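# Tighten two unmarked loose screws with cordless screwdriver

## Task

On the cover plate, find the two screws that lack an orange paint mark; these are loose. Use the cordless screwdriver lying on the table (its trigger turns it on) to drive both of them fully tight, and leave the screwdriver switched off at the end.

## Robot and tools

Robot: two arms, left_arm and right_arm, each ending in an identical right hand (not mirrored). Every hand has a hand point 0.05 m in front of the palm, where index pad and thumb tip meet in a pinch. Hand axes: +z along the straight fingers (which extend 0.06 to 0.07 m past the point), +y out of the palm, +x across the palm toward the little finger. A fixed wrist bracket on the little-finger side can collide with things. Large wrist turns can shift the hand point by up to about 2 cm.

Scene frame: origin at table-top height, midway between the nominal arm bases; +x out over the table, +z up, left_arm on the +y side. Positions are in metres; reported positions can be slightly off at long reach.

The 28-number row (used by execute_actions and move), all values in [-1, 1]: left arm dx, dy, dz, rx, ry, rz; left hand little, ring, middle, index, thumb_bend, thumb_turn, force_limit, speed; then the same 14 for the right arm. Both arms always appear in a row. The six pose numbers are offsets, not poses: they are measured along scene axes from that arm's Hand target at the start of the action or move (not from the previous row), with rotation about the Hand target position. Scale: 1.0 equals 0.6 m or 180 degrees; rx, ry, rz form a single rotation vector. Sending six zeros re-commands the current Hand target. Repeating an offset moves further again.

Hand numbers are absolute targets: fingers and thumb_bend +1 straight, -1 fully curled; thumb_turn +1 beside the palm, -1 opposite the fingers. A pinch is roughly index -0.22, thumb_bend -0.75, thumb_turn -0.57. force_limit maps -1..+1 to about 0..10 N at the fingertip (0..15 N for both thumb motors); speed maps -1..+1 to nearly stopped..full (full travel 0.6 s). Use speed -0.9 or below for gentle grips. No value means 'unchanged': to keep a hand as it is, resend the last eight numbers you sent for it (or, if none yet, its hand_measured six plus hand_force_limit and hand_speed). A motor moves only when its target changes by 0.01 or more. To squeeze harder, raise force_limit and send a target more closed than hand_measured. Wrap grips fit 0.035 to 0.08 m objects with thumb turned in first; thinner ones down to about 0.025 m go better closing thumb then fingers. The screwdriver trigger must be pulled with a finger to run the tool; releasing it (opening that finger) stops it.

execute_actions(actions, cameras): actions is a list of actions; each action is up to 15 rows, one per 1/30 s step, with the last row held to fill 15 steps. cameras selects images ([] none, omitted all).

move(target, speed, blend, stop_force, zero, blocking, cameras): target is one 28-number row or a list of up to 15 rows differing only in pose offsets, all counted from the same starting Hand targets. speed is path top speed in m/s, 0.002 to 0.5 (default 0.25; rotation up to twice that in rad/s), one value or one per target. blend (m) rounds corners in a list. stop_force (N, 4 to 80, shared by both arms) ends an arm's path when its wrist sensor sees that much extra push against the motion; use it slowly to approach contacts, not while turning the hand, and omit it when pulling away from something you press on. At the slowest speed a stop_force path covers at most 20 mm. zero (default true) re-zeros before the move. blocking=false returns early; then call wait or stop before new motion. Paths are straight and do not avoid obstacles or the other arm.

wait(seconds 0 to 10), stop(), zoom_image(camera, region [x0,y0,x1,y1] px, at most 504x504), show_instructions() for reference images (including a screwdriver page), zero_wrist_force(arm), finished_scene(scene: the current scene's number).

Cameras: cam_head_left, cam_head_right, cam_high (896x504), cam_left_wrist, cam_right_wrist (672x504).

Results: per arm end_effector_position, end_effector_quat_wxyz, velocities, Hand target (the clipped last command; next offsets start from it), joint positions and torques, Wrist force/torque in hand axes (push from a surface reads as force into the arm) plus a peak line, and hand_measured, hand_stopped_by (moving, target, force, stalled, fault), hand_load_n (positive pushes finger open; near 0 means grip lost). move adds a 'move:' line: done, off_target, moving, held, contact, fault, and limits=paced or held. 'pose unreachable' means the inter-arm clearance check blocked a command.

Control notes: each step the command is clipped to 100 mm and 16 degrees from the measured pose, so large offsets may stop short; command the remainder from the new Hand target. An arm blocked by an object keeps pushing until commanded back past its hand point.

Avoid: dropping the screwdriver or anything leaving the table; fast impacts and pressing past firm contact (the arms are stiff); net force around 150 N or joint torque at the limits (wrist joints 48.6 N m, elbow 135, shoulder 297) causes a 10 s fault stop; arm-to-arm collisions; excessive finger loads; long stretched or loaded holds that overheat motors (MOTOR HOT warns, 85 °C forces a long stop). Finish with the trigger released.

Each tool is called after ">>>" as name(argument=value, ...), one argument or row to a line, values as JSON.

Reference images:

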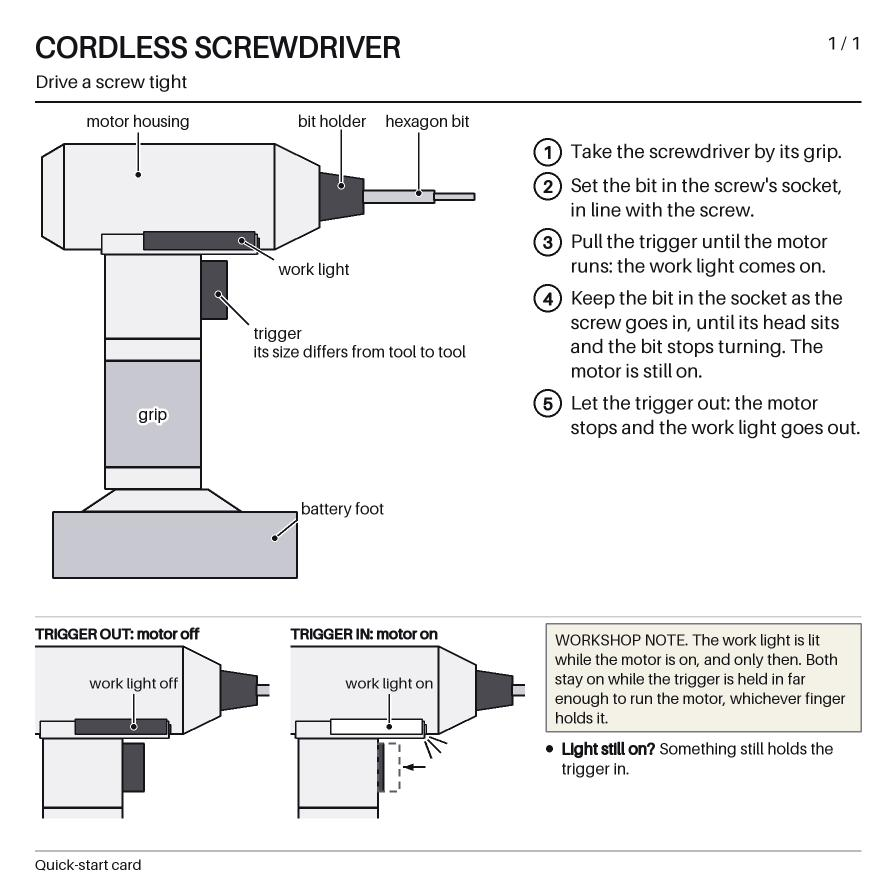

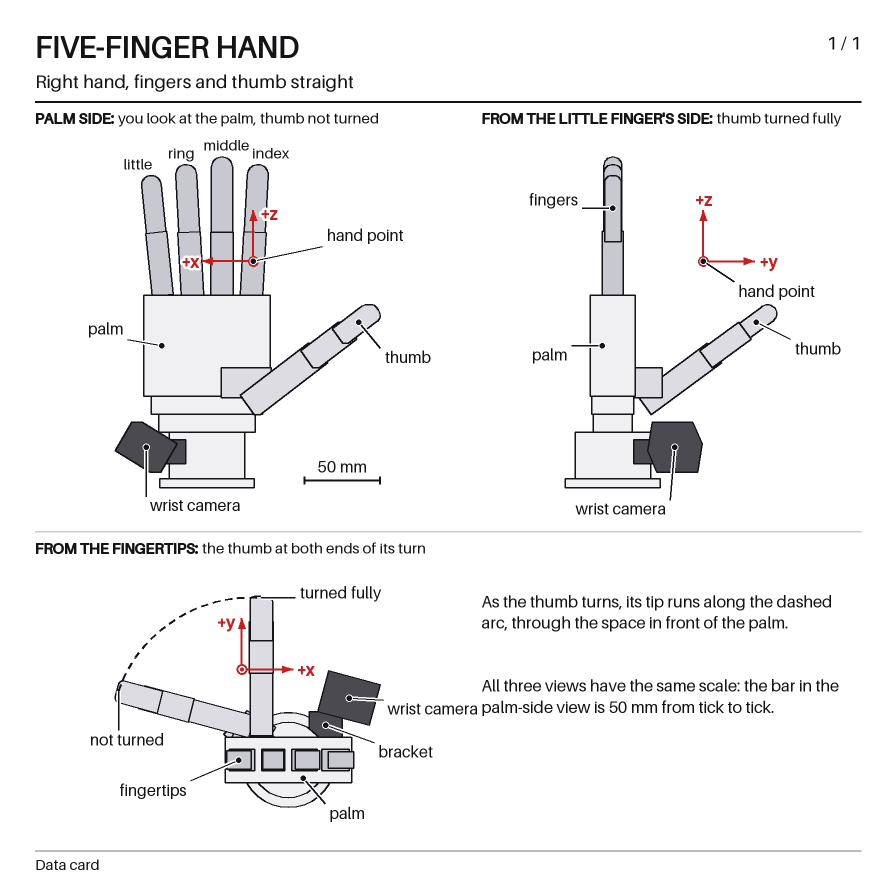

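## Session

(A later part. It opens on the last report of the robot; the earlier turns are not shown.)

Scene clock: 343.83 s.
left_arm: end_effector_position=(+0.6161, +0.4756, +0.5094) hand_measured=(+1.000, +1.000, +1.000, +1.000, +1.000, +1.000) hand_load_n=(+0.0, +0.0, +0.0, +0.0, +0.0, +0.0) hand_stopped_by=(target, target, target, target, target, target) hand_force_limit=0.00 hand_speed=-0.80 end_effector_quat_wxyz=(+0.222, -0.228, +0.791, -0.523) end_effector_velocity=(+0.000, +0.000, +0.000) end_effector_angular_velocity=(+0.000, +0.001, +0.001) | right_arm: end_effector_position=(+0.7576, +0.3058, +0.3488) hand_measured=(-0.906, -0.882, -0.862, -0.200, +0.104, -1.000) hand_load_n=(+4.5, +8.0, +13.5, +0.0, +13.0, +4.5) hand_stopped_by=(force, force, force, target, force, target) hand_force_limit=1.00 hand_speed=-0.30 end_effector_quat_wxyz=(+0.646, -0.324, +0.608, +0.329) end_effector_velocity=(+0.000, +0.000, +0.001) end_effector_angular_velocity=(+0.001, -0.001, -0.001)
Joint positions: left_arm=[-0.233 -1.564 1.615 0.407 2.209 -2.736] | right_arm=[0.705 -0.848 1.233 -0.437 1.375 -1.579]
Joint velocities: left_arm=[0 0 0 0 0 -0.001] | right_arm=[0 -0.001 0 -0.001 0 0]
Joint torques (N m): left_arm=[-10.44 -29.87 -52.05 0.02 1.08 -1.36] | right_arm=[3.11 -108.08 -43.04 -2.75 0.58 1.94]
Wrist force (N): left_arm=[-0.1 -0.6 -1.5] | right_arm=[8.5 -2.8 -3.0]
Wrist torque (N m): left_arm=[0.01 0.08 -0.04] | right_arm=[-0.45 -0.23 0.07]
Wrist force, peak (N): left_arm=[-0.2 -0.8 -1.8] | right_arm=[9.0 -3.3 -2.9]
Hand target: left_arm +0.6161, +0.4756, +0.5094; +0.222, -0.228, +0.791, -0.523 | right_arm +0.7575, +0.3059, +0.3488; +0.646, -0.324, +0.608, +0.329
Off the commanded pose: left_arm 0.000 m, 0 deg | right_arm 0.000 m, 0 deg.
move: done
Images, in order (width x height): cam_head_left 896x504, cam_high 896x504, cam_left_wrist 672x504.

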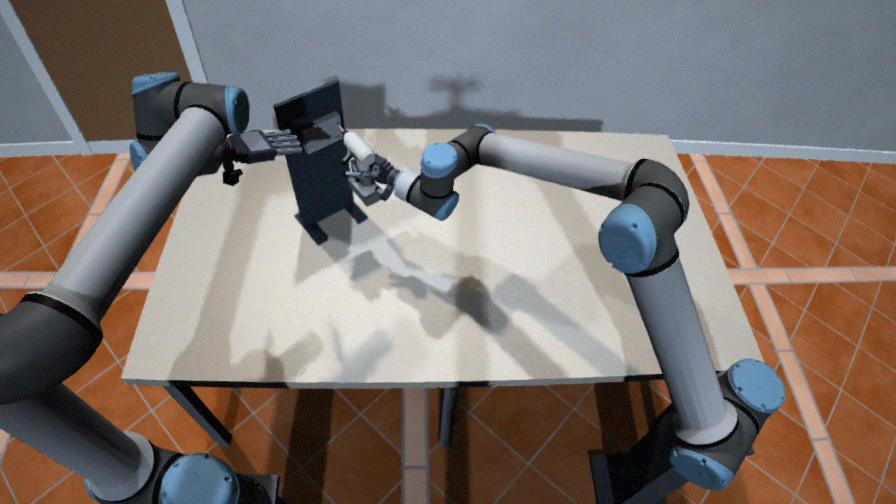

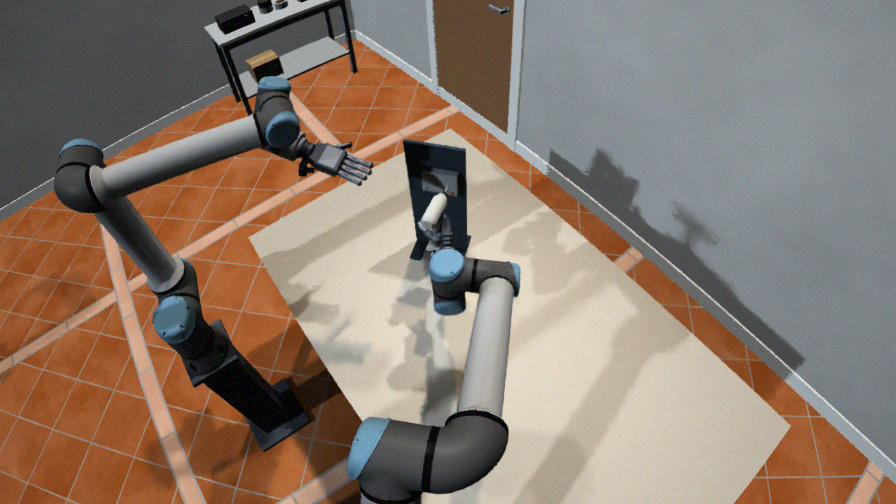

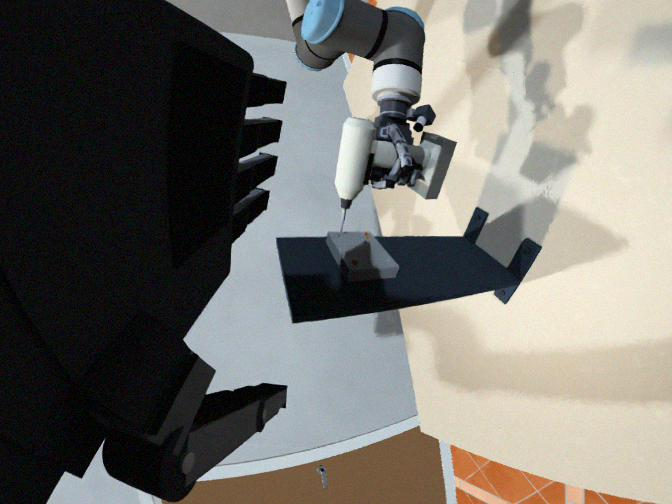

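>>> move(
  target=[0,0,0,0,0,0,1,1,1,1,1,1,0,-0.8,0.0161,0.0118,0,0,0,0,-0.99,-0.99,-1,-0.2,-1,-1,1,-0.3],
  speed=0.006,
  stop_force=4,
  cameras=["cam_left_wrist"],
)

>>> zoom_image(
  camera="cam_left_wrist",
  region=[320, 215, 380, 255],
)

Scene clock: 346.80 s.
left_arm: end_effector_position=(+0.6161, +0.4756, +0.5094) hand_measured=(+1.000, +1.000, +1.000, +1.000, +1.000, +1.000) hand_load_n=(+0.0, +0.0, +0.0, +0.0, +0.0, +0.0) hand_stopped_by=(target, target, target, target, target, target) hand_force_limit=0.00 hand_speed=-0.80 end_effector_quat_wxyz=(+0.222, -0.228, +0.791, -0.523) end_effector_velocity=(+0.000, +0.000, +0.000) end_effector_angular_velocity=(+0.000, +0.000, +0.000) | right_arm: end_effector_position=(+0.7664, +0.3125, +0.3488) hand_measured=(-0.906, -0.882, -0.862, -0.200, +0.104, -1.000) hand_load_n=(+4.0, +8.0, +13.0, +0.0, +13.0, +4.5) hand_stopped_by=(force, force, force, target, force, target) hand_force_limit=1.00 hand_speed=-0.30 end_effector_quat_wxyz=(+0.646, -0.324, +0.608, +0.329) end_effector_velocity=(+0.000, +0.000, -0.001) end_effector_angular_velocity=(+0.000, +0.001, +0.000)
Joint positions: left_arm=[-0.233 -1.564 1.615 0.407 2.209 -2.736] | right_arm=[0.704 -0.83 1.202 -0.424 1.373 -1.579]
Joint velocities: left_arm=[0 0 0 0 0.001 0] | right_arm=[0 0.001 0 0 0 0]
Joint torques (N m): left_arm=[-10.2 -28.78 -53.43 0.53 0.9 -1.72] | right_arm=[-4.88 -124.7 -42.28 -6.84 2.47 2.14]
Wrist force (N): left_arm=[0.1 -0.2 -1.6] | right_arm=[9.7 -2.5 -2.4]
Wrist torque (N m): left_arm=[0.06 0.04 -0.01] | right_arm=[-0.60 -0.21 0.14]
Wrist force, peak (N): left_arm=[-0.3 -0.3 -2.2] | right_arm=[10.8 -0.3 -11.3]
Hand target: left_arm +0.6161, +0.4756, +0.5094; +0.222, -0.228, +0.791, -0.523 | right_arm +0.7664, +0.3125, +0.3488; +0.646, -0.324, +0.608, +0.329
Off the commanded pose: left_arm 0.000 m, 0 deg | right_arm 0.001 m, 0 deg.
move: contact (right_arm)
Images, in order (width x height): cam_left_wrist 672x504.

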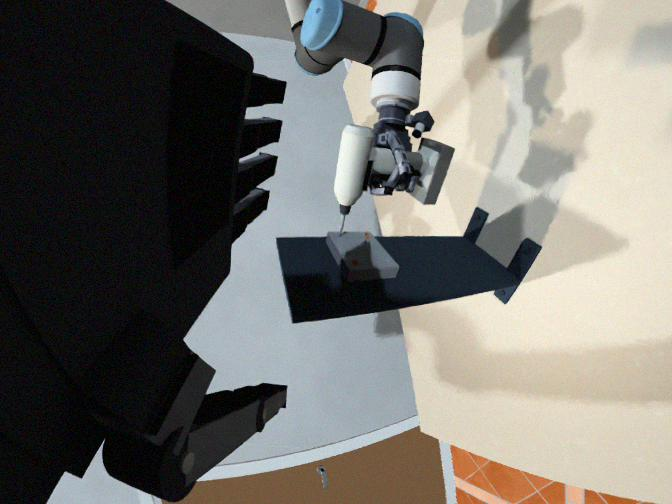

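Scaled by 8.400 from the camera's 672x504 image, which has a finer 960x720 frame.

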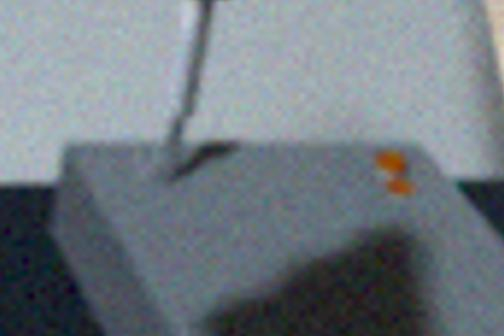

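>>> move(
  target=[
    [0,0,0,0,0,0,1,1,1,1,1,1,0,-0.8,-0.00403,-0.00296,0,0,0,0,-0.99,-0.99,-1,-1,-1,-1,1,-0.3],
    [0,0,0,0,0,0,1,1,1,1,1,1,0,-0.8,-0.00303,-0.00436,0.005,0,0,0,-0.99,-0.99,-1,-1,-1,-1,1,-0.3],
  ],
  speed=0.02,
  cameras=["cam_left_wrist"],
)

>>> zoom_image(
  camera="cam_left_wrist",
  region=[320, 215, 380, 255],
)

>>> move(
  target=[0,0,0,0,0,0,1,1,1,1,1,1,0,-0.8,0.0105,0.0082,0,0,0,0,-0.99,-0.99,-1,-1,-1,-1,1,-0.3],
  speed=0.004,
  stop_force=4,
  cameras=["cam_left_wrist"],
)

>>> zoom_image(
  camera="cam_left_wrist",
  region=[320, 215, 380, 255],
)

Scene clock: 347.93 s.
left_arm: end_effector_position=(+0.6161, +0.4756, +0.5094) hand_measured=(+1.000, +1.000, +1.000, +1.000, +1.000, +1.000) hand_load_n=(+0.0, +0.0, +0.0, +0.0, +0.0, +0.0) hand_stopped_by=(target, target, target, target, target, target) hand_force_limit=0.00 hand_speed=-0.80 end_effector_quat_wxyz=(+0.222, -0.228, +0.791, -0.523) end_effector_velocity=(+0.000, +0.001, +0.000) end_effector_angular_velocity=(-0.001, +0.001, +0.002) | right_arm: end_effector_position=(+0.7645, +0.3099, +0.3519) hand_measured=(-0.908, -0.882, -0.862, -0.834, +0.104, -1.000) hand_load_n=(+4.0, +6.5, +11.0, +11.5, +13.5, +3.0) hand_stopped_by=(force, force, force, force, force, target) hand_force_limit=1.00 hand_speed=-0.30 end_effector_quat_wxyz=(+0.646, -0.324, +0.608, +0.329) end_effector_velocity=(+0.000, +0.000, +0.002) end_effector_angular_velocity=(+0.001, -0.001, +0.000)
Joint positions: left_arm=[-0.233 -1.564 1.615 0.407 2.209 -2.736] | right_arm=[0.703 -0.838 1.209 -0.424 1.372 -1.579]
Joint velocities: left_arm=[0.002 0 0 0 0 -0.001] | right_arm=[0 -0.002 0 0 0 0]
Joint torques (N m): left_arm=[-8.79 -30.11 -52.31 0.52 0.37 -2.05] | right_arm=[-17.69 -106.2 -48.98 -5.2 0.89 2.37]
Wrist force (N): left_arm=[-0.2 -0.2 -1.9] | right_arm=[7.9 -0.4 -4.0]
Wrist torque (N m): left_arm=[0.07 0.11 -0.04] | right_arm=[-0.69 -0.33 -0.10]
Wrist force, peak (N): left_arm=[-0.1 -0.2 -2.1] | right_arm=[11.8 -0.5 -2.6]
Hand target: left_arm +0.6161, +0.4756, +0.5094; +0.222, -0.228, +0.791, -0.523 | right_arm +0.7646, +0.3099, +0.3518; +0.646, -0.324, +0.608, +0.329
Off the commanded pose: left_arm 0.000 m, 0 deg | right_arm 0.000 m, 0 deg.
move: done
Images, in order (width x height): cam_left_wrist 672x504.

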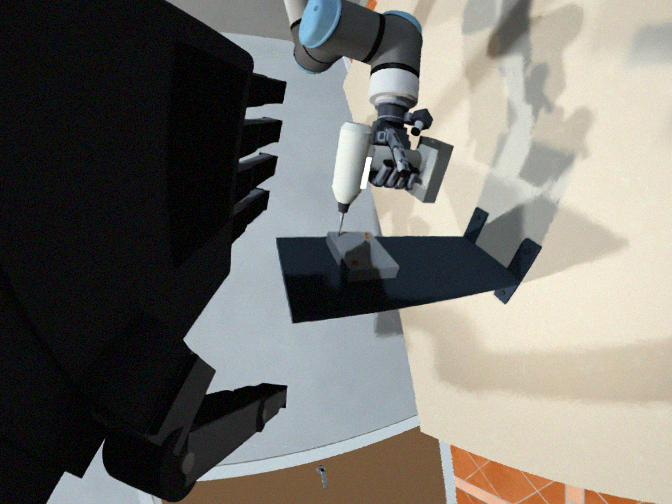

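Scaled by 8.400 from the camera's 672x504 image, which has a finer 960x720 frame.

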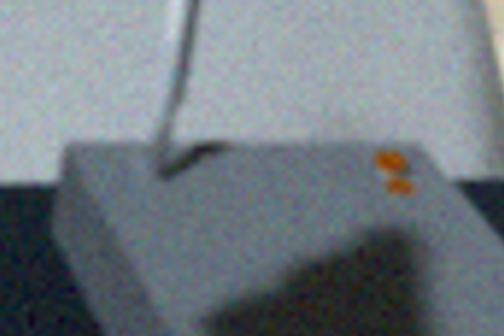

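Scene clock: 349.93 s.
left_arm: end_effector_position=(+0.6161, +0.4756, +0.5094) hand_measured=(+1.000, +1.000, +1.000, +1.000, +1.000, +1.000) hand_load_n=(+0.0, +0.0, +0.0, +0.0, +0.0, +0.0) hand_stopped_by=(target, target, target, target, target, target) hand_force_limit=0.00 hand_speed=-0.80 end_effector_quat_wxyz=(+0.222, -0.228, +0.791, -0.523) end_effector_velocity=(+0.000, +0.001, +0.000) end_effector_angular_velocity=(+0.001, +0.000, +0.000) | right_arm: end_effector_position=(+0.7676, +0.3122, +0.3518) hand_measured=(-0.908, -0.882, -0.862, -0.834, +0.104, -1.000) hand_load_n=(+5.0, +7.0, +10.5, +10.5, +13.5, +3.0) hand_stopped_by=(force, force, force, force, force, target) hand_force_limit=1.00 hand_speed=-0.30 end_effector_quat_wxyz=(+0.646, -0.324, +0.608, +0.329) end_effector_velocity=(+0.000, +0.000, +0.000) end_effector_angular_velocity=(+0.000, +0.000, +0.000)
Joint positions: left_arm=[-0.233 -1.564 1.615 0.407 2.209 -2.736] | right_arm=[0.703 -0.832 1.199 -0.419 1.372 -1.579]
Joint velocities: left_arm=[0.001 0.001 0 0 0 0.001] | right_arm=[0 0 0 0 0 0]
Joint torques (N m): left_arm=[-9.08 -28.45 -53.47 0.18 0.66 -1.73] | right_arm=[-13.5 -122.04 -44.11 -6.19 3.24 2.08]
Wrist force (N): left_arm=[0.0 -0.8 -1.6] | right_arm=[9.2 0.7 -6.6]
Wrist torque (N m): left_arm=[-0.02 0.06 -0.04] | right_arm=[-0.52 -0.24 -0.02]
Wrist force, peak (N): left_arm=[-0.2 -0.5 -2.1] | right_arm=[12.1 4.3 -14.2]
Hand target: left_arm +0.6161, +0.4756, +0.5094; +0.222, -0.228, +0.791, -0.523 | right_arm +0.7676, +0.3122, +0.3518; +0.646, -0.324, +0.608, +0.329
Off the commanded pose: left_arm 0.000 m, 0 deg | right_arm 0.004 m, 0 deg.
move: contact (right_arm)
Images, in order (width x height): cam_left_wrist 672x504.

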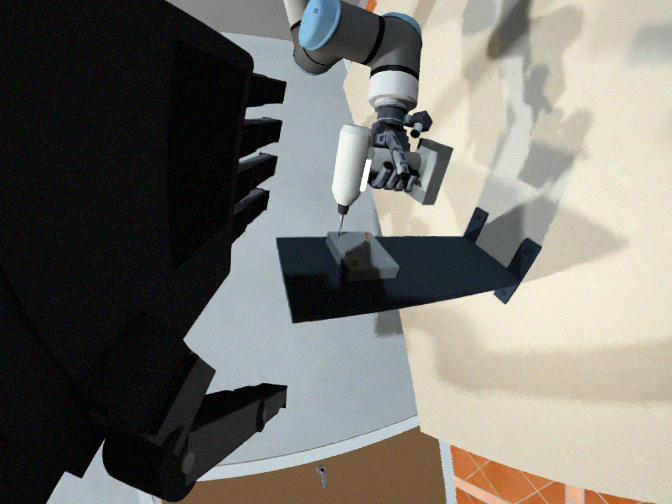

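Scaled by 8.400 from the camera's 672x504 image, which has a finer 960x720 frame.

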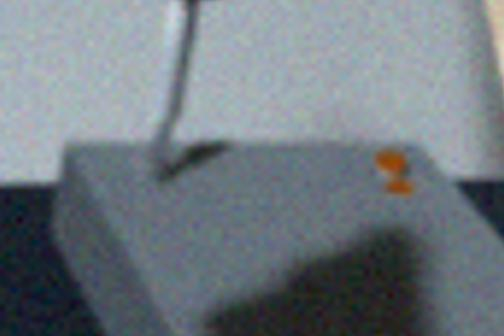

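>>> move(
  target=[0,0,0,0,0,0,1,1,1,1,1,1,0,-0.8,0.008,0.0059,0,0,0,0,-0.99,-0.99,-1,-1,-1,-1,1,-0.3],
  speed=0.002,
  stop_force=5,
  cameras=[],
)

>>> wait(
  seconds=0.5,
  cameras=["cam_left_wrist"],
)

Scene clock: 351.20 s.
left_arm: end_effector_position=(+0.6161, +0.4756, +0.5094) hand_measured=(+1.000, +1.000, +1.000, +1.000, +1.000, +1.000) hand_load_n=(+0.0, +0.0, +0.0, +0.0, +0.0, -0.5) hand_stopped_by=(target, target, target, target, target, target) hand_force_limit=0.00 hand_speed=-0.80 end_effector_quat_wxyz=(+0.222, -0.228, +0.791, -0.523) end_effector_velocity=(+0.000, +0.000, +0.000) end_effector_angular_velocity=(-0.001, +0.000, +0.000) | right_arm: end_effector_position=(+0.7676, +0.3122, +0.3518) hand_measured=(-0.908, -0.882, -0.862, -0.834, +0.104, -1.000) hand_load_n=(+5.0, +6.5, +11.0, +10.5, +13.5, +3.0) hand_stopped_by=(force, force, force, force, force, target) hand_force_limit=1.00 hand_speed=-0.30 end_effector_quat_wxyz=(+0.646, -0.324, +0.608, +0.329) end_effector_velocity=(+0.000, +0.000, -0.001) end_effector_angular_velocity=(-0.001, +0.001, +0.000)
Joint positions: left_arm=[-0.233 -1.564 1.615 0.407 2.209 -2.736] | right_arm=[0.703 -0.831 1.199 -0.419 1.372 -1.579]
Joint velocities: left_arm=[0 0 0 0 0 -0.001] | right_arm=[0 0.001 0 0.001 0 0]
Joint torques (N m): left_arm=[-8.5 -30.3 -54.23 0.28 0.69 -1.24] | right_arm=[-14.42 -124.95 -47.44 -7.77 2.7 2.25]
Wrist force (N): left_arm=[0.1 -0.5 -1.5] | right_arm=[11.4 3.3 -11.9]
Wrist torque (N m): left_arm=[0.01 0.04 -0.02] | right_arm=[-0.26 -0.36 0.07]
Wrist force, peak (N): left_arm=[0.3 -0.4 -1.9] | right_arm=[12.7 4.5 -15.7]
Hand target: left_arm +0.6161, +0.4756, +0.5094; +0.222, -0.228, +0.791, -0.523 | right_arm +0.7676, +0.3122, +0.3518; +0.646, -0.324, +0.608, +0.329
Off the commanded pose: left_arm 0.000 m, 0 deg | right_arm 0.006 m, 0 deg.
move: contact (right_arm)
No camera images: "cameras" was empty.

Scene clock: 351.70 s.
left_arm: end_effector_position=(+0.6161, +0.4756, +0.5094) hand_measured=(+1.000, +1.000, +1.000, +1.000, +1.000, +1.000) hand_load_n=(+0.0, +0.0, +0.0, +0.0, +0.0, -0.5) hand_stopped_by=(target, target, target, target, target, target) hand_force_limit=0.00 hand_speed=-0.80 end_effector_quat_wxyz=(+0.222, -0.228, +0.791, -0.523) end_effector_velocity=(+0.000, +0.000, +0.000) end_effector_angular_velocity=(+0.000, -0.001, +0.000) | right_arm: end_effector_position=(+0.7676, +0.3122, +0.3518) hand_measured=(-0.908, -0.882, -0.862, -0.834, +0.104, -1.000) hand_load_n=(+5.0, +7.0, +11.0, +10.5, +13.5, +3.0) hand_stopped_by=(force, force, force, force, force, target) hand_force_limit=1.00 hand_speed=-0.30 end_effector_quat_wxyz=(+0.646, -0.324, +0.608, +0.329) end_effector_velocity=(+0.000, +0.000, +0.002) end_effector_angular_velocity=(+0.001, -0.001, +0.000)
Joint positions: left_arm=[-0.233 -1.564 1.615 0.407 2.209 -2.736] | right_arm=[0.703 -0.831 1.199 -0.419 1.372 -1.579]
Joint velocities: left_arm=[0 0 0 0 0 0.001] | right_arm=[0 -0.002 0 0 0 0]
Joint torques (N m): left_arm=[-8.96 -27.81 -53.1 0.06 0.97 -1.53] | right_arm=[-14.58 -124.17 -47.58 -7.08 2.54 2.13]
Wrist force (N): left_arm=[-0.2 -0.6 -1.8] | right_arm=[11.2 2.7 -11.8]
Wrist torque (N m): left_arm=[0.01 0.10 -0.05] | right_arm=[-0.33 -0.34 0.05]
Wrist force, peak (N): left_arm=[-0.3 -0.4 -2.0] | right_arm=[11.4 2.8 -11.9]
Hand target: left_arm +0.6161, +0.4756, +0.5094; +0.222, -0.228, +0.791, -0.523 | right_arm +0.7676, +0.3122, +0.3518; +0.646, -0.324, +0.608, +0.329
Off the commanded pose: left_arm 0.000 m, 0 deg | right_arm 0.006 m, 0 deg.
wait: 0.50 s; at rest by 0.17 s
Images, in order (width x height): cam_left_wrist 672x504.

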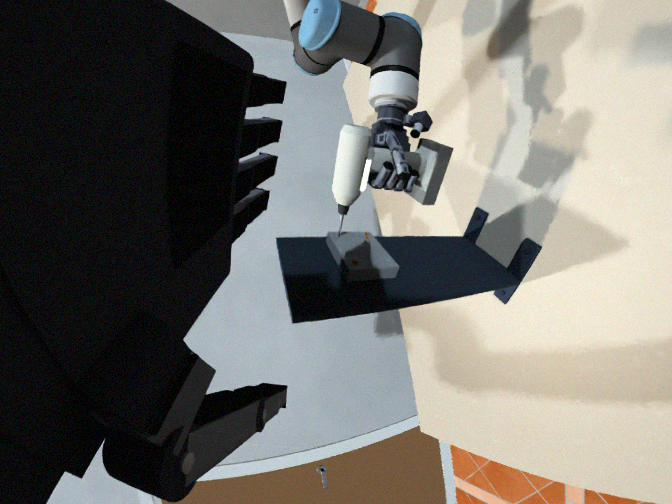

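>>> move(
  target=[
    [0,0,0,0,0,0,1,1,1,1,1,1,0,-0.8,-0.00671,-0.00493,0,0,0,0,-0.99,-0.99,-1,-0.2,-1,-1,1,-0.3],
    [0,0,0,0,0,0,1,1,1,1,1,1,0,-0.8,-0.01658,0.0085,-0.005,0,0,0,-0.99,-0.99,-1,-0.2,-1,-1,1,-0.3],
  ],
  speed=0.03,
  cameras=[],
)

>>> move(
  target=[0,0,0,0,0,0,1,1,1,1,1,1,0,-0.8,0.0161,0.0118,0,0,0,0,-0.99,-0.99,-1,-0.2,-1,-1,1,-0.3],
  speed=0.006,
  stop_force=4,
  cameras=["cam_left_wrist"],
)

>>> zoom_image(
  camera="cam_left_wrist",
  region=[320, 215, 380, 255],
)

Scene clock: 352.77 s.
left_arm: end_effector_position=(+0.6161, +0.4756, +0.5094) hand_measured=(+1.000, +1.000, +1.000, +1.000, +1.000, +1.000) hand_load_n=(+0.0, -0.5, -0.5, +0.0, +0.0, +0.0) hand_stopped_by=(target, target, target, target, target, target) hand_force_limit=0.00 hand_speed=-0.80 end_effector_quat_wxyz=(+0.222, -0.228, +0.791, -0.523) end_effector_velocity=(+0.000, +0.000, +0.000) end_effector_angular_velocity=(+0.001, +0.000, -0.001) | right_arm: end_effector_position=(+0.7576, +0.3175, +0.3488) hand_measured=(-0.908, -0.882, -0.862, -0.200, +0.104, -1.000) hand_load_n=(+4.5, +7.0, +12.5, +0.0, +13.0, +4.0) hand_stopped_by=(force, force, force, target, force, target) hand_force_limit=1.00 hand_speed=-0.30 end_effector_quat_wxyz=(+0.646, -0.324, +0.608, +0.329) end_effector_velocity=(+0.000, -0.001, +0.000) end_effector_angular_velocity=(+0.000, +0.000, +0.000)
Joint positions: left_arm=[-0.233 -1.564 1.615 0.407 2.209 -2.736] | right_arm=[0.714 -0.832 1.206 -0.425 1.383 -1.58]
Joint velocities: left_arm=[0 0.001 0 0.001 0 0.001] | right_arm=[-0.001 0 0 0 -0.001 0]
Joint torques (N m): left_arm=[-9.11 -28.96 -53.03 0.6 0.46 -1.52] | right_arm=[-11.65 -123.32 -42.48 -1.91 -1.29 -1.92]
Wrist force (N): left_arm=[-0.3 -0.4 -1.7] | right_arm=[8.9 -3.0 -3.1]
Wrist torque (N m): left_arm=[0.04 0.11 -0.05] | right_arm=[-0.48 -0.28 0.09]
Wrist force, peak (N): left_arm=[0.0 -0.6 -1.8] | right_arm=[11.3 3.2 -12.1]
Hand target: left_arm +0.6161, +0.4756, +0.5094; +0.222, -0.228, +0.791, -0.523 | right_arm +0.7577, +0.3173, +0.3488; +0.646, -0.324, +0.608, +0.329
Off the commanded pose: left_arm 0.000 m, 0 deg | right_arm 0.000 m, 0 deg.
move: done
No camera images: "cameras" was empty.

Scene clock: 354.47 s.
left_arm: end_effector_position=(+0.6161, +0.4756, +0.5094) hand_measured=(+1.000, +1.000, +1.000, +1.000, +1.000, +1.000) hand_load_n=(+0.0, +0.0, +0.0, +0.0, +0.0, -0.5) hand_stopped_by=(target, target, target, target, target, target) hand_force_limit=0.00 hand_speed=-0.80 end_effector_quat_wxyz=(+0.222, -0.228, +0.791, -0.523) end_effector_velocity=(+0.000, +0.000, +0.000) end_effector_angular_velocity=(+0.000, +0.000, +0.000) | right_arm: end_effector_position=(+0.7612, +0.3199, +0.3488) hand_measured=(-0.908, -0.882, -0.862, -0.200, +0.104, -1.000) hand_load_n=(+4.5, +7.5, +12.5, +0.0, +13.0, +4.5) hand_stopped_by=(force, force, force, target, force, target) hand_force_limit=1.00 hand_speed=-0.30 end_effector_quat_wxyz=(+0.646, -0.324, +0.608, +0.329) end_effector_velocity=(+0.000, +0.000, +0.002) end_effector_angular_velocity=(+0.001, -0.001, +0.000)
Joint positions: left_arm=[-0.233 -1.564 1.615 0.407 2.209 -2.736] | right_arm=[0.713 -0.825 1.193 -0.42 1.383 -1.58]
Joint velocities: left_arm=[0 0 0 0 0 0] | right_arm=[0 -0.002 0 0 0 0]
Joint torques (N m): left_arm=[-7.54 -29.01 -52.28 0.59 0.86 -1.35] | right_arm=[-4.35 -124.57 -41.67 -6.5 1.73 -0.43]
Wrist force (N): left_arm=[0.1 -0.2 -1.5] | right_arm=[8.7 -2.4 -3.5]
Wrist torque (N m): left_arm=[0.06 0.05 -0.01] | right_arm=[-0.42 -0.29 0.08]
Wrist force, peak (N): left_arm=[-0.3 -0.4 -1.9] | right_arm=[9.8 0.0 -12.6]
Hand target: left_arm +0.6161, +0.4756, +0.5094; +0.222, -0.228, +0.791, -0.523 | right_arm +0.7612, +0.3199, +0.3488; +0.646, -0.324, +0.608, +0.329
Off the commanded pose: left_arm 0.000 m, 0 deg | right_arm 0.008 m, 0 deg.
move: contact (right_arm)
Images, in order (width x height): cam_left_wrist 672x504.

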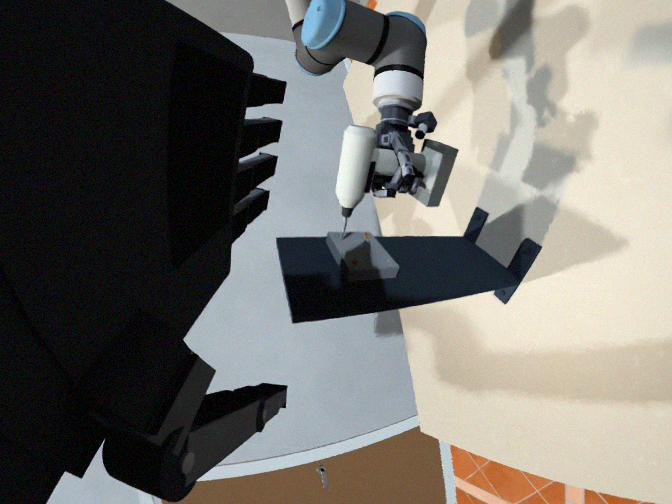

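Scaled by 8.400 from the camera's 672x504 image, which has a finer 960x720 frame.

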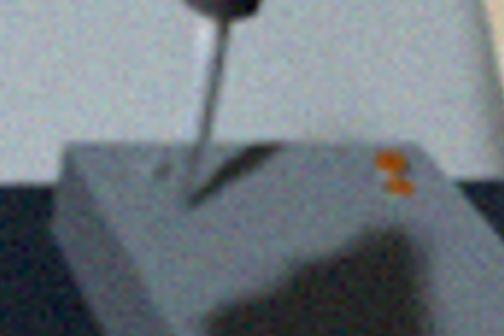

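>>> move(
  target=[
    [0,0,0,0,0,0,1,1,1,1,1,1,0,-0.8,-0.01074,-0.0079,0,0,0,0,-0.99,-0.99,-1,-0.2,-1,-1,1,-0.3],
    [0,0,0,0,0,0,1,1,1,1,1,1,0,-0.8,0.00179,-0.02496,0.0025,0,0,0,-0.99,-0.99,-1,-0.2,-1,-1,1,-0.3],
  ],
  speed=0.03,
  cameras=["cam_left_wrist"],
)

>>> zoom_image(
  camera="cam_left_wrist",
  region=[320, 215, 380, 255],
)

>>> move(
  target=[0,0,0,0,0,0,1,1,1,1,1,1,0,-0.8,0.0161,0.0118,0,0,0,0,-0.99,-0.99,-1,-0.2,-1,-1,1,-0.3],
  speed=0.006,
  stop_force=4,
  cameras=["cam_left_wrist"],
)

>>> zoom_image(
  camera="cam_left_wrist",
  region=[320, 215, 380, 255],
)

Scene clock: 355.73 s.
left_arm: end_effector_position=(+0.6161, +0.4756, +0.5094) hand_measured=(+1.000, +1.000, +1.000, +1.000, +1.000, +1.000) hand_load_n=(+0.0, +0.0, +0.0, +0.0, +0.0, -0.5) hand_stopped_by=(target, target, target, target, target, target) hand_force_limit=0.00 hand_speed=-0.80 end_effector_quat_wxyz=(+0.222, -0.228, +0.791, -0.523) end_effector_velocity=(+0.000, +0.000, -0.001) end_effector_angular_velocity=(+0.001, +0.001, +0.000) | right_arm: end_effector_position=(+0.7624, +0.3048, +0.3503) hand_measured=(-0.908, -0.882, -0.862, -0.200, +0.104, -1.000) hand_load_n=(+4.0, +7.5, +12.5, +0.0, +12.5, +4.5) hand_stopped_by=(force, force, force, target, force, target) hand_force_limit=1.00 hand_speed=-0.30 end_effector_quat_wxyz=(+0.646, -0.324, +0.608, +0.329) end_effector_velocity=(-0.001, +0.001, +0.000) end_effector_angular_velocity=(+0.000, +0.000, +0.000)
Joint positions: left_arm=[-0.233 -1.564 1.615 0.407 2.209 -2.736] | right_arm=[0.701 -0.845 1.226 -0.433 1.37 -1.579]
Joint velocities: left_arm=[0 0.001 0 0 0 0] | right_arm=[0.001 0 -0.001 0.001 0.001 0]
Joint torques (N m): left_arm=[-6.02 -27.57 -53.11 0.64 1.05 -1.61] | right_arm=[15.04 -104.29 -51.82 -5.5 1.73 1.91]
Wrist force (N): left_arm=[-0.3 -0.3 -1.5] | right_arm=[8.8 -3.0 -2.9]
Wrist torque (N m): left_arm=[0.05 0.11 -0.04] | right_arm=[-0.48 -0.27 0.08]
Wrist force, peak (N): left_arm=[-0.3 -0.3 -2.2] | right_arm=[9.1 -2.5 -3.5]
Hand target: left_arm +0.6161, +0.4756, +0.5094; +0.222, -0.228, +0.791, -0.523 | right_arm +0.7623, +0.3050, +0.3503; +0.646, -0.324, +0.608, +0.329
Off the commanded pose: left_arm 0.000 m, 0 deg | right_arm 0.000 m, 0 deg.
move: done
Images, in order (width x height): cam_left_wrist 672x504.

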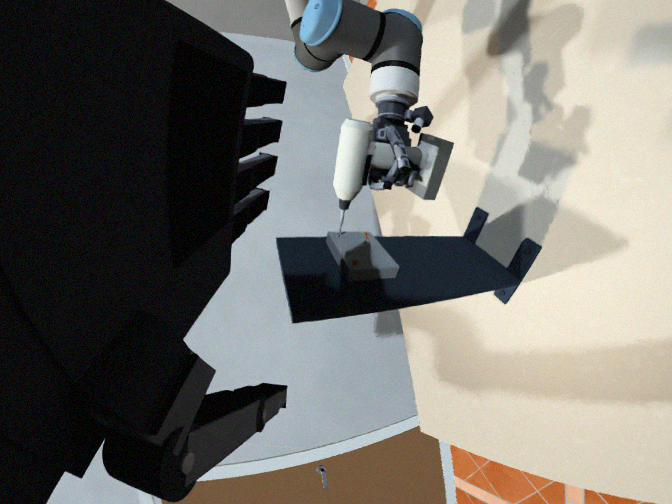

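Scaled by 8.400 from the camera's 672x504 image, which has a finer 960x720 frame.

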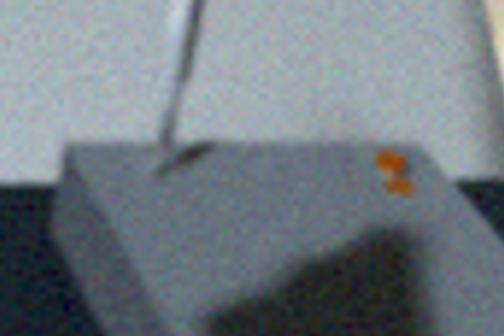

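Scene clock: 357.40 s.
left_arm: end_effector_position=(+0.6161, +0.4756, +0.5094) hand_measured=(+1.000, +1.000, +1.000, +1.000, +1.000, +1.000) hand_load_n=(+0.0, +0.0, +0.0, +0.0, +0.0, +0.0) hand_stopped_by=(target, target, target, target, target, target) hand_force_limit=0.00 hand_speed=-0.80 end_effector_quat_wxyz=(+0.222, -0.228, +0.791, -0.523) end_effector_velocity=(+0.000, +0.000, +0.000) end_effector_angular_velocity=(+0.000, +0.002, +0.001) | right_arm: end_effector_position=(+0.7655, +0.3074, +0.3503) hand_measured=(-0.908, -0.882, -0.862, -0.200, +0.104, -1.000) hand_load_n=(+4.0, +7.5, +12.5, +0.0, +13.0, +4.5) hand_stopped_by=(force, force, force, target, force, target) hand_force_limit=1.00 hand_speed=-0.30 end_effector_quat_wxyz=(+0.646, -0.324, +0.608, +0.329) end_effector_velocity=(+0.000, +0.000, +0.000) end_effector_angular_velocity=(+0.000, +0.000, +0.000)
Joint positions: left_arm=[-0.233 -1.564 1.615 0.407 2.209 -2.736] | right_arm=[0.7 -0.839 1.215 -0.428 1.37 -1.579]
Joint velocities: left_arm=[0.001 0 0 0.001 0 -0.001] | right_arm=[0 0.001 0 -0.001 0 0]
Joint torques (N m): left_arm=[-7.84 -29.49 -52.81 0.2 0.83 -1.47] | right_arm=[0.7 -123.23 -41.41 -6.37 1.93 1.92]
Wrist force (N): left_arm=[-0.1 -0.3 -1.3] | right_arm=[8.8 -2.8 -3.4]
Wrist torque (N m): left_arm=[0.04 0.07 -0.03] | right_arm=[-0.43 -0.26 0.09]
Wrist force, peak (N): left_arm=[-0.1 -0.6 -2.0] | right_arm=[10.1 -0.1 -11.9]
Hand target: left_arm +0.6161, +0.4756, +0.5094; +0.222, -0.228, +0.791, -0.523 | right_arm +0.7655, +0.3074, +0.3503; +0.646, -0.324, +0.608, +0.329
Off the commanded pose: left_arm 0.000 m, 0 deg | right_arm 0.008 m, 0 deg.
move: contact (right_arm)
Images, in order (width x height): cam_left_wrist 672x504.

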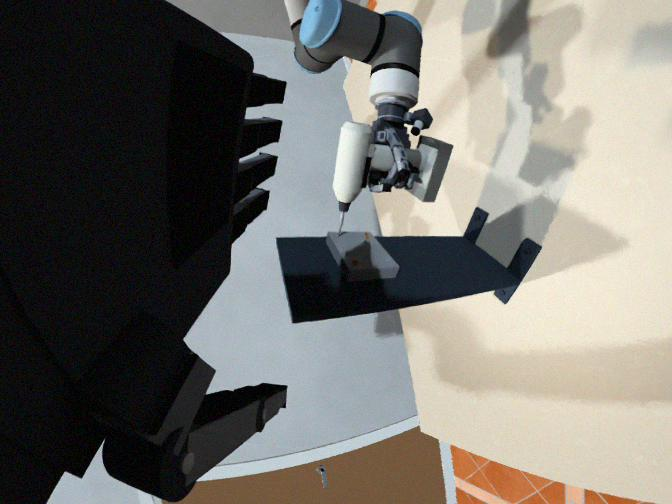

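Scaled by 8.400 from the camera's 672x504 image, which has a finer 960x720 frame.

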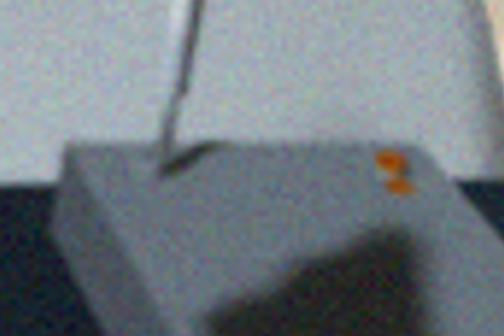

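>>> move(
  target=[0,0,0,0,0,0,1,1,1,1,1,1,0,-0.8,0.008,0.0059,0,0,0,0,-0.99,-0.99,-1,-1,-1,-1,1,-0.3],
  speed=0.002,
  stop_force=5,
  cameras=[],
)

>>> move(
  target=[0,0,0,0,0,0,1,1,1,1,1,1,0,-0.8,0.008,0.0059,0,0,0,0,-0.99,-0.99,-1,-1,-1,-1,1,-0.3],
  speed=0.002,
  stop_force=5,
  cameras=["cam_left_wrist"],
)

>>> zoom_image(
  camera="cam_left_wrist",
  region=[320, 195, 380, 255],
)

Scene clock: 358.40 s.
left_arm: end_effector_position=(+0.6161, +0.4756, +0.5094) hand_measured=(+1.000, +1.000, +1.000, +1.000, +1.000, +1.000) hand_load_n=(+0.0, +0.0, +0.0, +0.0, +0.0, +0.0) hand_stopped_by=(target, target, target, target, target, target) hand_force_limit=0.00 hand_speed=-0.80 end_effector_quat_wxyz=(+0.222, -0.228, +0.791, -0.523) end_effector_velocity=(+0.000, +0.000, +0.000) end_effector_angular_velocity=(+0.000, +0.000, +0.000) | right_arm: end_effector_position=(+0.7656, +0.3074, +0.3503) hand_measured=(-0.908, -0.882, -0.862, -0.836, +0.104, -1.000) hand_load_n=(+4.5, +7.0, +11.0, +12.5, +13.5, +3.0) hand_stopped_by=(force, force, force, force, force, target) hand_force_limit=1.00 hand_speed=-0.30 end_effector_quat_wxyz=(+0.646, -0.324, +0.608, +0.329) end_effector_velocity=(+0.000, +0.000, +0.000) end_effector_angular_velocity=(+0.001, +0.000, +0.000)
Joint positions: left_arm=[-0.233 -1.564 1.615 0.407 2.209 -2.736] | right_arm=[0.7 -0.839 1.215 -0.428 1.37 -1.579]
Joint velocities: left_arm=[-0.001 -0.001 0 0.001 0 0] | right_arm=[0 0 0 0 0 0]
Joint torques (N m): left_arm=[-6.78 -27.48 -52.53 0.84 0.84 -1.34] | right_arm=[1.55 -123.22 -40.97 -6.74 1.36 2.03]
Wrist force (N): left_arm=[-0.3 -0.6 -1.7] | right_arm=[8.9 -2.7 -3.1]
Wrist torque (N m): left_arm=[0.01 0.11 -0.05] | right_arm=[-0.44 -0.29 0.10]
Wrist force, peak (N): left_arm=[-0.2 -0.2 -2.0] | right_arm=[10.1 -0.8 -10.5]
Hand target: left_arm +0.6161, +0.4756, +0.5094; +0.222, -0.228, +0.791, -0.523 | right_arm +0.7656, +0.3074, +0.3503; +0.646, -0.324, +0.608, +0.329
Off the commanded pose: left_arm 0.000 m, 0 deg | right_arm 0.006 m, 0 deg.
move: contact (right_arm)
No camera images: "cameras" was empty.

Scene clock: 359.73 s.
left_arm: end_effector_position=(+0.6161, +0.4756, +0.5094) hand_measured=(+1.000, +1.000, +1.000, +1.000, +1.000, +1.000) hand_load_n=(+0.0, +0.0, +0.0, +0.0, +0.0, +0.0) hand_stopped_by=(target, target, target, target, target, target) hand_force_limit=0.00 hand_speed=-0.80 end_effector_quat_wxyz=(+0.222, -0.228, +0.791, -0.523) end_effector_velocity=(+0.000, +0.000, +0.000) end_effector_angular_velocity=(+0.000, -0.001, -0.001) | right_arm: end_effector_position=(+0.7660, +0.3078, +0.3504) hand_measured=(-0.908, -0.882, -0.862, -0.836, +0.104, -1.000) hand_load_n=(+5.0, +7.0, +11.0, +12.0, +14.0, +2.5) hand_stopped_by=(force, force, force, force, force, target) hand_force_limit=1.00 hand_speed=-0.30 end_effector_quat_wxyz=(+0.646, -0.324, +0.608, +0.329) end_effector_velocity=(+0.000, +0.000, +0.000) end_effector_angular_velocity=(+0.000, +0.001, +0.000)
Joint positions: left_arm=[-0.233 -1.564 1.615 0.407 2.209 -2.736] | right_arm=[0.7 -0.838 1.213 -0.427 1.37 -1.579]
Joint velocities: left_arm=[0 0 0 0 0.001 0] | right_arm=[0 0 0 0.001 0 0]
Joint torques (N m): left_arm=[-10.03 -29.58 -51.6 0.86 0.99 -1.69] | right_arm=[-5.68 -122.48 -42.76 -6.83 1.24 1.91]
Wrist force (N): left_arm=[0.3 -0.3 -1.6] | right_arm=[8.7 -1.6 -4.9]
Wrist torque (N m): left_arm=[0.05 0.01 0.00] | right_arm=[-0.39 -0.31 0.05]
Wrist force, peak (N): left_arm=[-0.2 -0.3 -2.0] | right_arm=[9.4 -0.1 -8.1]
Hand target: left_arm +0.6161, +0.4756, +0.5094; +0.222, -0.228, +0.791, -0.523 | right_arm +0.7660, +0.3078, +0.3504; +0.646, -0.324, +0.608, +0.329
Off the commanded pose: left_arm 0.000 m, 0 deg | right_arm 0.005 m, 0 deg.
move: contact (right_arm)
Images, in order (width x height): cam_left_wrist 672x504.

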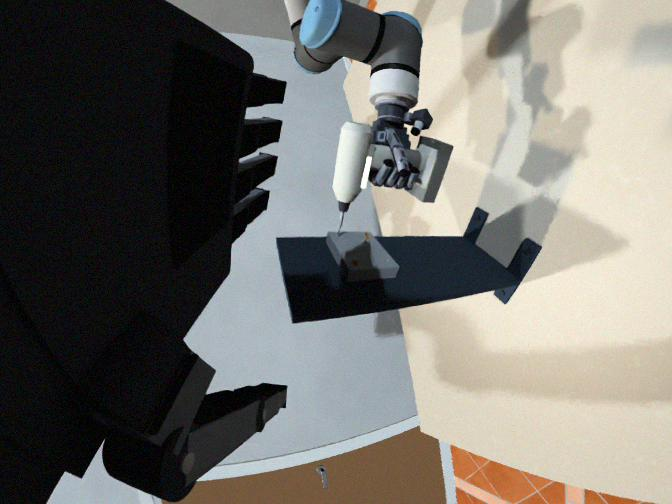

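Scaled by 8.400 from the camera's 672x504 image, which has a finer 960x720 frame.

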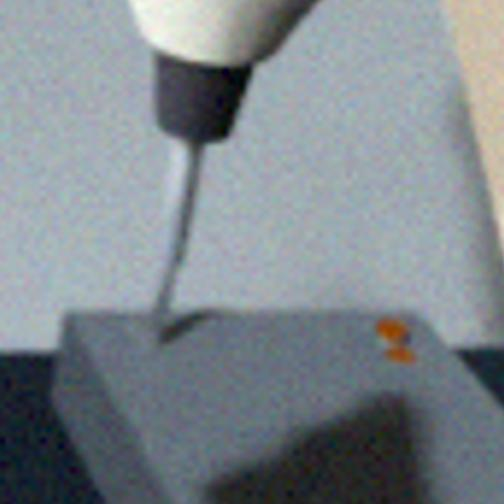

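>>> move(
  target=[0,0,0,0,0,0,1,1,1,1,1,1,0,-0.8,0.008,0.0059,0,0,0,0,-0.99,-0.99,-1,-1,-1,-1,1,-0.3],
  speed=0.002,
  stop_force=6,
  cameras=[],
)

>>> move(
  target=[0,0,0,0,0,0,1,1,1,1,1,1,0,-0.8,0.008,0.0059,0,0,0,0,-0.99,-0.99,-1,-1,-1,-1,1,-0.3],
  speed=0.002,
  stop_force=6,
  cameras=[],
)

Scene clock: 360.77 s.
left_arm: end_effector_position=(+0.6161, +0.4756, +0.5094) hand_measured=(+1.000, +1.000, +1.000, +1.000, +1.000, +1.000) hand_load_n=(+0.0, +0.0, -0.5, +0.0, +0.0, +0.0) hand_stopped_by=(target, target, target, target, target, target) hand_force_limit=0.00 hand_speed=-0.80 end_effector_quat_wxyz=(+0.222, -0.228, +0.791, -0.523) end_effector_velocity=(+0.000, -0.001, +0.000) end_effector_angular_velocity=(-0.001, +0.000, -0.001) | right_arm: end_effector_position=(+0.7661, +0.3079, +0.3505) hand_measured=(-0.908, -0.882, -0.862, -0.836, +0.104, -1.000) hand_load_n=(+5.5, +7.0, +10.5, +11.5, +14.0, +2.5) hand_stopped_by=(force, force, force, force, force, target) hand_force_limit=1.00 hand_speed=-0.30 end_effector_quat_wxyz=(+0.646, -0.324, +0.608, +0.329) end_effector_velocity=(+0.000, +0.000, +0.002) end_effector_angular_velocity=(+0.001, -0.001, +0.000)
Joint positions: left_arm=[-0.233 -1.564 1.615 0.407 2.209 -2.736] | right_arm=[0.7 -0.838 1.213 -0.427 1.37 -1.579]
Joint velocities: left_arm=[-0.001 0 0 -0.001 0 -0.001] | right_arm=[0 -0.001 0 0 0 0]
Joint torques (N m): left_arm=[-8.99 -29.86 -53.71 0.33 0.95 -2.07] | right_arm=[-8.8 -122.55 -43.12 -7.02 1.08 1.99]
Wrist force (N): left_arm=[-0.3 -0.3 -1.4] | right_arm=[9.3 -0.3 -8.2]
Wrist torque (N m): left_arm=[0.04 0.11 -0.03] | right_arm=[-0.25 -0.41 0.04]
Wrist force, peak (N): left_arm=[-0.1 -0.3 -2.0] | right_arm=[9.4 1.2 -11.2]
Hand target: left_arm +0.6161, +0.4756, +0.5094; +0.222, -0.228, +0.791, -0.523 | right_arm +0.7661, +0.3079, +0.3505; +0.646, -0.324, +0.608, +0.329
Off the commanded pose: left_arm 0.000 m, 0 deg | right_arm 0.006 m, 0 deg.
move: contact (right_arm)
No camera images: "cameras" was empty.

Scene clock: 362.07 s.
left_arm: end_effector_position=(+0.6161, +0.4756, +0.5094) hand_measured=(+1.000, +1.000, +1.000, +1.000, +1.000, +1.000) hand_load_n=(+0.0, +0.0, -0.5, +0.0, +0.0, -0.5) hand_stopped_by=(target, target, target, target, target, target) hand_force_limit=0.00 hand_speed=-0.80 end_effector_quat_wxyz=(+0.222, -0.228, +0.791, -0.523) end_effector_velocity=(+0.000, +0.001, +0.000) end_effector_angular_velocity=(+0.001, +0.000, +0.001) | right_arm: end_effector_position=(+0.7664, +0.3082, +0.3506) hand_measured=(-0.908, -0.882, -0.862, -0.836, +0.104, -1.000) hand_load_n=(+5.5, +7.0, +10.5, +10.0, +14.5, +2.0) hand_stopped_by=(force, force, force, force, force, target) hand_force_limit=1.00 hand_speed=-0.30 end_effector_quat_wxyz=(+0.646, -0.324, +0.608, +0.329) end_effector_velocity=(+0.000, +0.000, +0.000) end_effector_angular_velocity=(+0.000, +0.000, +0.000)
Joint positions: left_arm=[-0.233 -1.564 1.615 0.407 2.209 -2.736] | right_arm=[0.7 -0.837 1.212 -0.427 1.37 -1.579]
Joint velocities: left_arm=[0.001 0 0 0.001 -0.001 0.001] | right_arm=[0 0 0 0 0 0]
Joint torques (N m): left_arm=[-8.63 -25.73 -52.63 0.75 0.56 -1.27] | right_arm=[-11.86 -121.95 -44.66 -7.05 2.24 2.04]
Wrist force (N): left_arm=[0.0 -0.2 -1.3] | right_arm=[9.1 1.2 -11.3]
Wrist torque (N m): left_arm=[0.05 0.06 -0.03] | right_arm=[-0.15 -0.54 -0.04]
Wrist force, peak (N): left_arm=[-0.4 -0.2 -2.1] | right_arm=[9.1 2.4 -14.4]
Hand target: left_arm +0.6161, +0.4756, +0.5094; +0.222, -0.228, +0.791, -0.523 | right_arm +0.7664, +0.3082, +0.3506; +0.646, -0.324, +0.608, +0.329
Off the commanded pose: left_arm 0.000 m, 0 deg | right_arm 0.006 m, 0 deg.
move: contact (right_arm)
No camera images: "cameras" was empty.

>>> move(
  target=[
    [0,0,0,0,0,0,1,1,1,1,1,1,0,-0.8,-0.00672,-0.00494,0,0,0,0,-0.99,-0.99,-1,-0.2,-1,-1,1,-0.3],
    [0,0,0,0,0,0,1,1,1,1,1,1,0,-0.8,-0.01067,0.00043,-0.0005,0,0,0,-0.99,-0.99,-1,-0.2,-1,-1,1,-0.3],
  ],
  speed=0.03,
  cameras=[],
)

>>> move(
  target=[0,0,0,0,0,0,1,1,1,1,1,1,0,-0.8,0.0161,0.0118,0,0,0,0,-0.99,-0.99,-1,-0.2,-1,-1,1,-0.3],
  speed=0.006,
  stop_force=4,
  cameras=["cam_left_wrist"],
)

>>> zoom_image(
  camera="cam_left_wrist",
  region=[320, 215, 380, 255],
)

Scene clock: 363.30 s.
left_arm: end_effector_position=(+0.6161, +0.4756, +0.5094) hand_measured=(+1.000, +1.000, +1.000, +1.000, +1.000, +1.000) hand_load_n=(+0.0, +0.0, +0.0, -0.5, +0.0, +0.0) hand_stopped_by=(target, target, target, target, target, target) hand_force_limit=0.00 hand_speed=-0.80 end_effector_quat_wxyz=(+0.222, -0.228, +0.791, -0.523) end_effector_velocity=(+0.000, +0.000, +0.000) end_effector_angular_velocity=(+0.001, -0.001, -0.001) | right_arm: end_effector_position=(+0.7599, +0.3086, +0.3503) hand_measured=(-0.908, -0.882, -0.862, -0.200, +0.104, -1.000) hand_load_n=(+4.5, +7.0, +12.0, +0.0, +13.5, +4.5) hand_stopped_by=(force, force, force, target, force, target) hand_force_limit=1.00 hand_speed=-0.30 end_effector_quat_wxyz=(+0.646, -0.324, +0.607, +0.330) end_effector_velocity=(+0.000, +0.000, +0.000) end_effector_angular_velocity=(+0.001, -0.001, +0.000)
Joint positions: left_arm=[-0.233 -1.564 1.615 0.407 2.209 -2.736] | right_arm=[0.705 -0.843 1.222 -0.432 1.375 -1.579]
Joint velocities: left_arm=[0 0.001 0 0 0 0.002] | right_arm=[0 0 0 -0.001 0 0]
Joint torques (N m): left_arm=[-9.69 -28.93 -52.67 0.6 0.68 -2.2] | right_arm=[-13.29 -114 -41.39 -2.07 -0.85 -2]
Wrist force (N): left_arm=[-0.1 -0.3 -1.6] | right_arm=[8.7 -2.8 -3.0]
Wrist torque (N m): left_arm=[0.05 0.08 -0.02] | right_arm=[-0.45 -0.26 0.09]
Wrist force, peak (N): left_arm=[-0.2 -0.2 -2.1] | right_arm=[9.1 1.5 -11.0]
Hand target: left_arm +0.6161, +0.4756, +0.5094; +0.222, -0.228, +0.791, -0.523 | right_arm +0.7600, +0.3084, +0.3503; +0.646, -0.324, +0.608, +0.329
Off the commanded pose: left_arm 0.000 m, 0 deg | right_arm 0.000 m, 0 deg.
move: done
No camera images: "cameras" was empty.

Scene clock: 365.63 s.
left_arm: end_effector_position=(+0.6161, +0.4756, +0.5094) hand_measured=(+1.000, +1.000, +1.000, +1.000, +1.000, +1.000) hand_load_n=(+0.0, +0.0, +0.0, +0.0, +0.0, +0.0) hand_stopped_by=(target, target, target, target, target, target) hand_force_limit=0.00 hand_speed=-0.80 end_effector_quat_wxyz=(+0.222, -0.228, +0.791, -0.523) end_effector_velocity=(+0.000, +0.000, +0.000) end_effector_angular_velocity=(+0.000, +0.000, +0.000) | right_arm: end_effector_position=(+0.7666, +0.3133, +0.3503) hand_measured=(-0.908, -0.882, -0.862, -0.200, +0.104, -1.000) hand_load_n=(+4.5, +7.0, +12.0, +0.0, +13.5, +4.0) hand_stopped_by=(force, force, force, target, force, target) hand_force_limit=1.00 hand_speed=-0.30 end_effector_quat_wxyz=(+0.646, -0.324, +0.608, +0.329) end_effector_velocity=(+0.000, +0.000, -0.002) end_effector_angular_velocity=(-0.002, +0.002, -0.001)
Joint positions: left_arm=[-0.233 -1.564 1.615 0.407 2.209 -2.736] | right_arm=[0.704 -0.83 1.199 -0.422 1.373 -1.579]
Joint velocities: left_arm=[0 0 0 0 0 0] | right_arm=[0 0.001 0 0.001 0 0]
Joint torques (N m): left_arm=[-6.43 -32.44 -53.33 0.72 0.66 -1.24] | right_arm=[-4.59 -123.67 -42.23 -6.61 1.66 0.44]
Wrist force (N): left_arm=[-0.5 -0.5 -1.5] | right_arm=[9.0 -2.2 -4.0]
Wrist torque (N m): left_arm=[0.01 0.13 -0.06] | right_arm=[-0.36 -0.35 0.10]
Wrist force, peak (N): left_arm=[-0.4 -0.6 -2.0] | right_arm=[10.3 -0.1 -12.9]
Hand target: left_arm +0.6161, +0.4756, +0.5094; +0.222, -0.228, +0.791, -0.523 | right_arm +0.7666, +0.3133, +0.3503; +0.646, -0.324, +0.608, +0.329
Off the commanded pose: left_arm 0.000 m, 0 deg | right_arm 0.004 m, 0 deg.
move: contact (right_arm)
Images, in order (width x height): cam_left_wrist 672x504.

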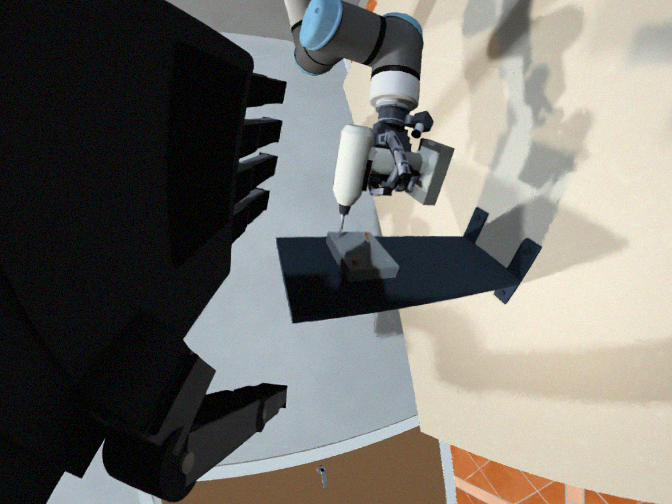

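Scaled by 8.400 from the camera's 672x504 image, which has a finer 960x720 frame.

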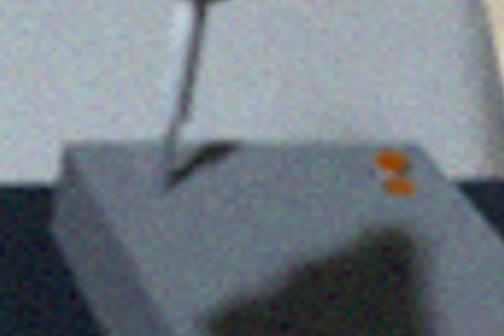

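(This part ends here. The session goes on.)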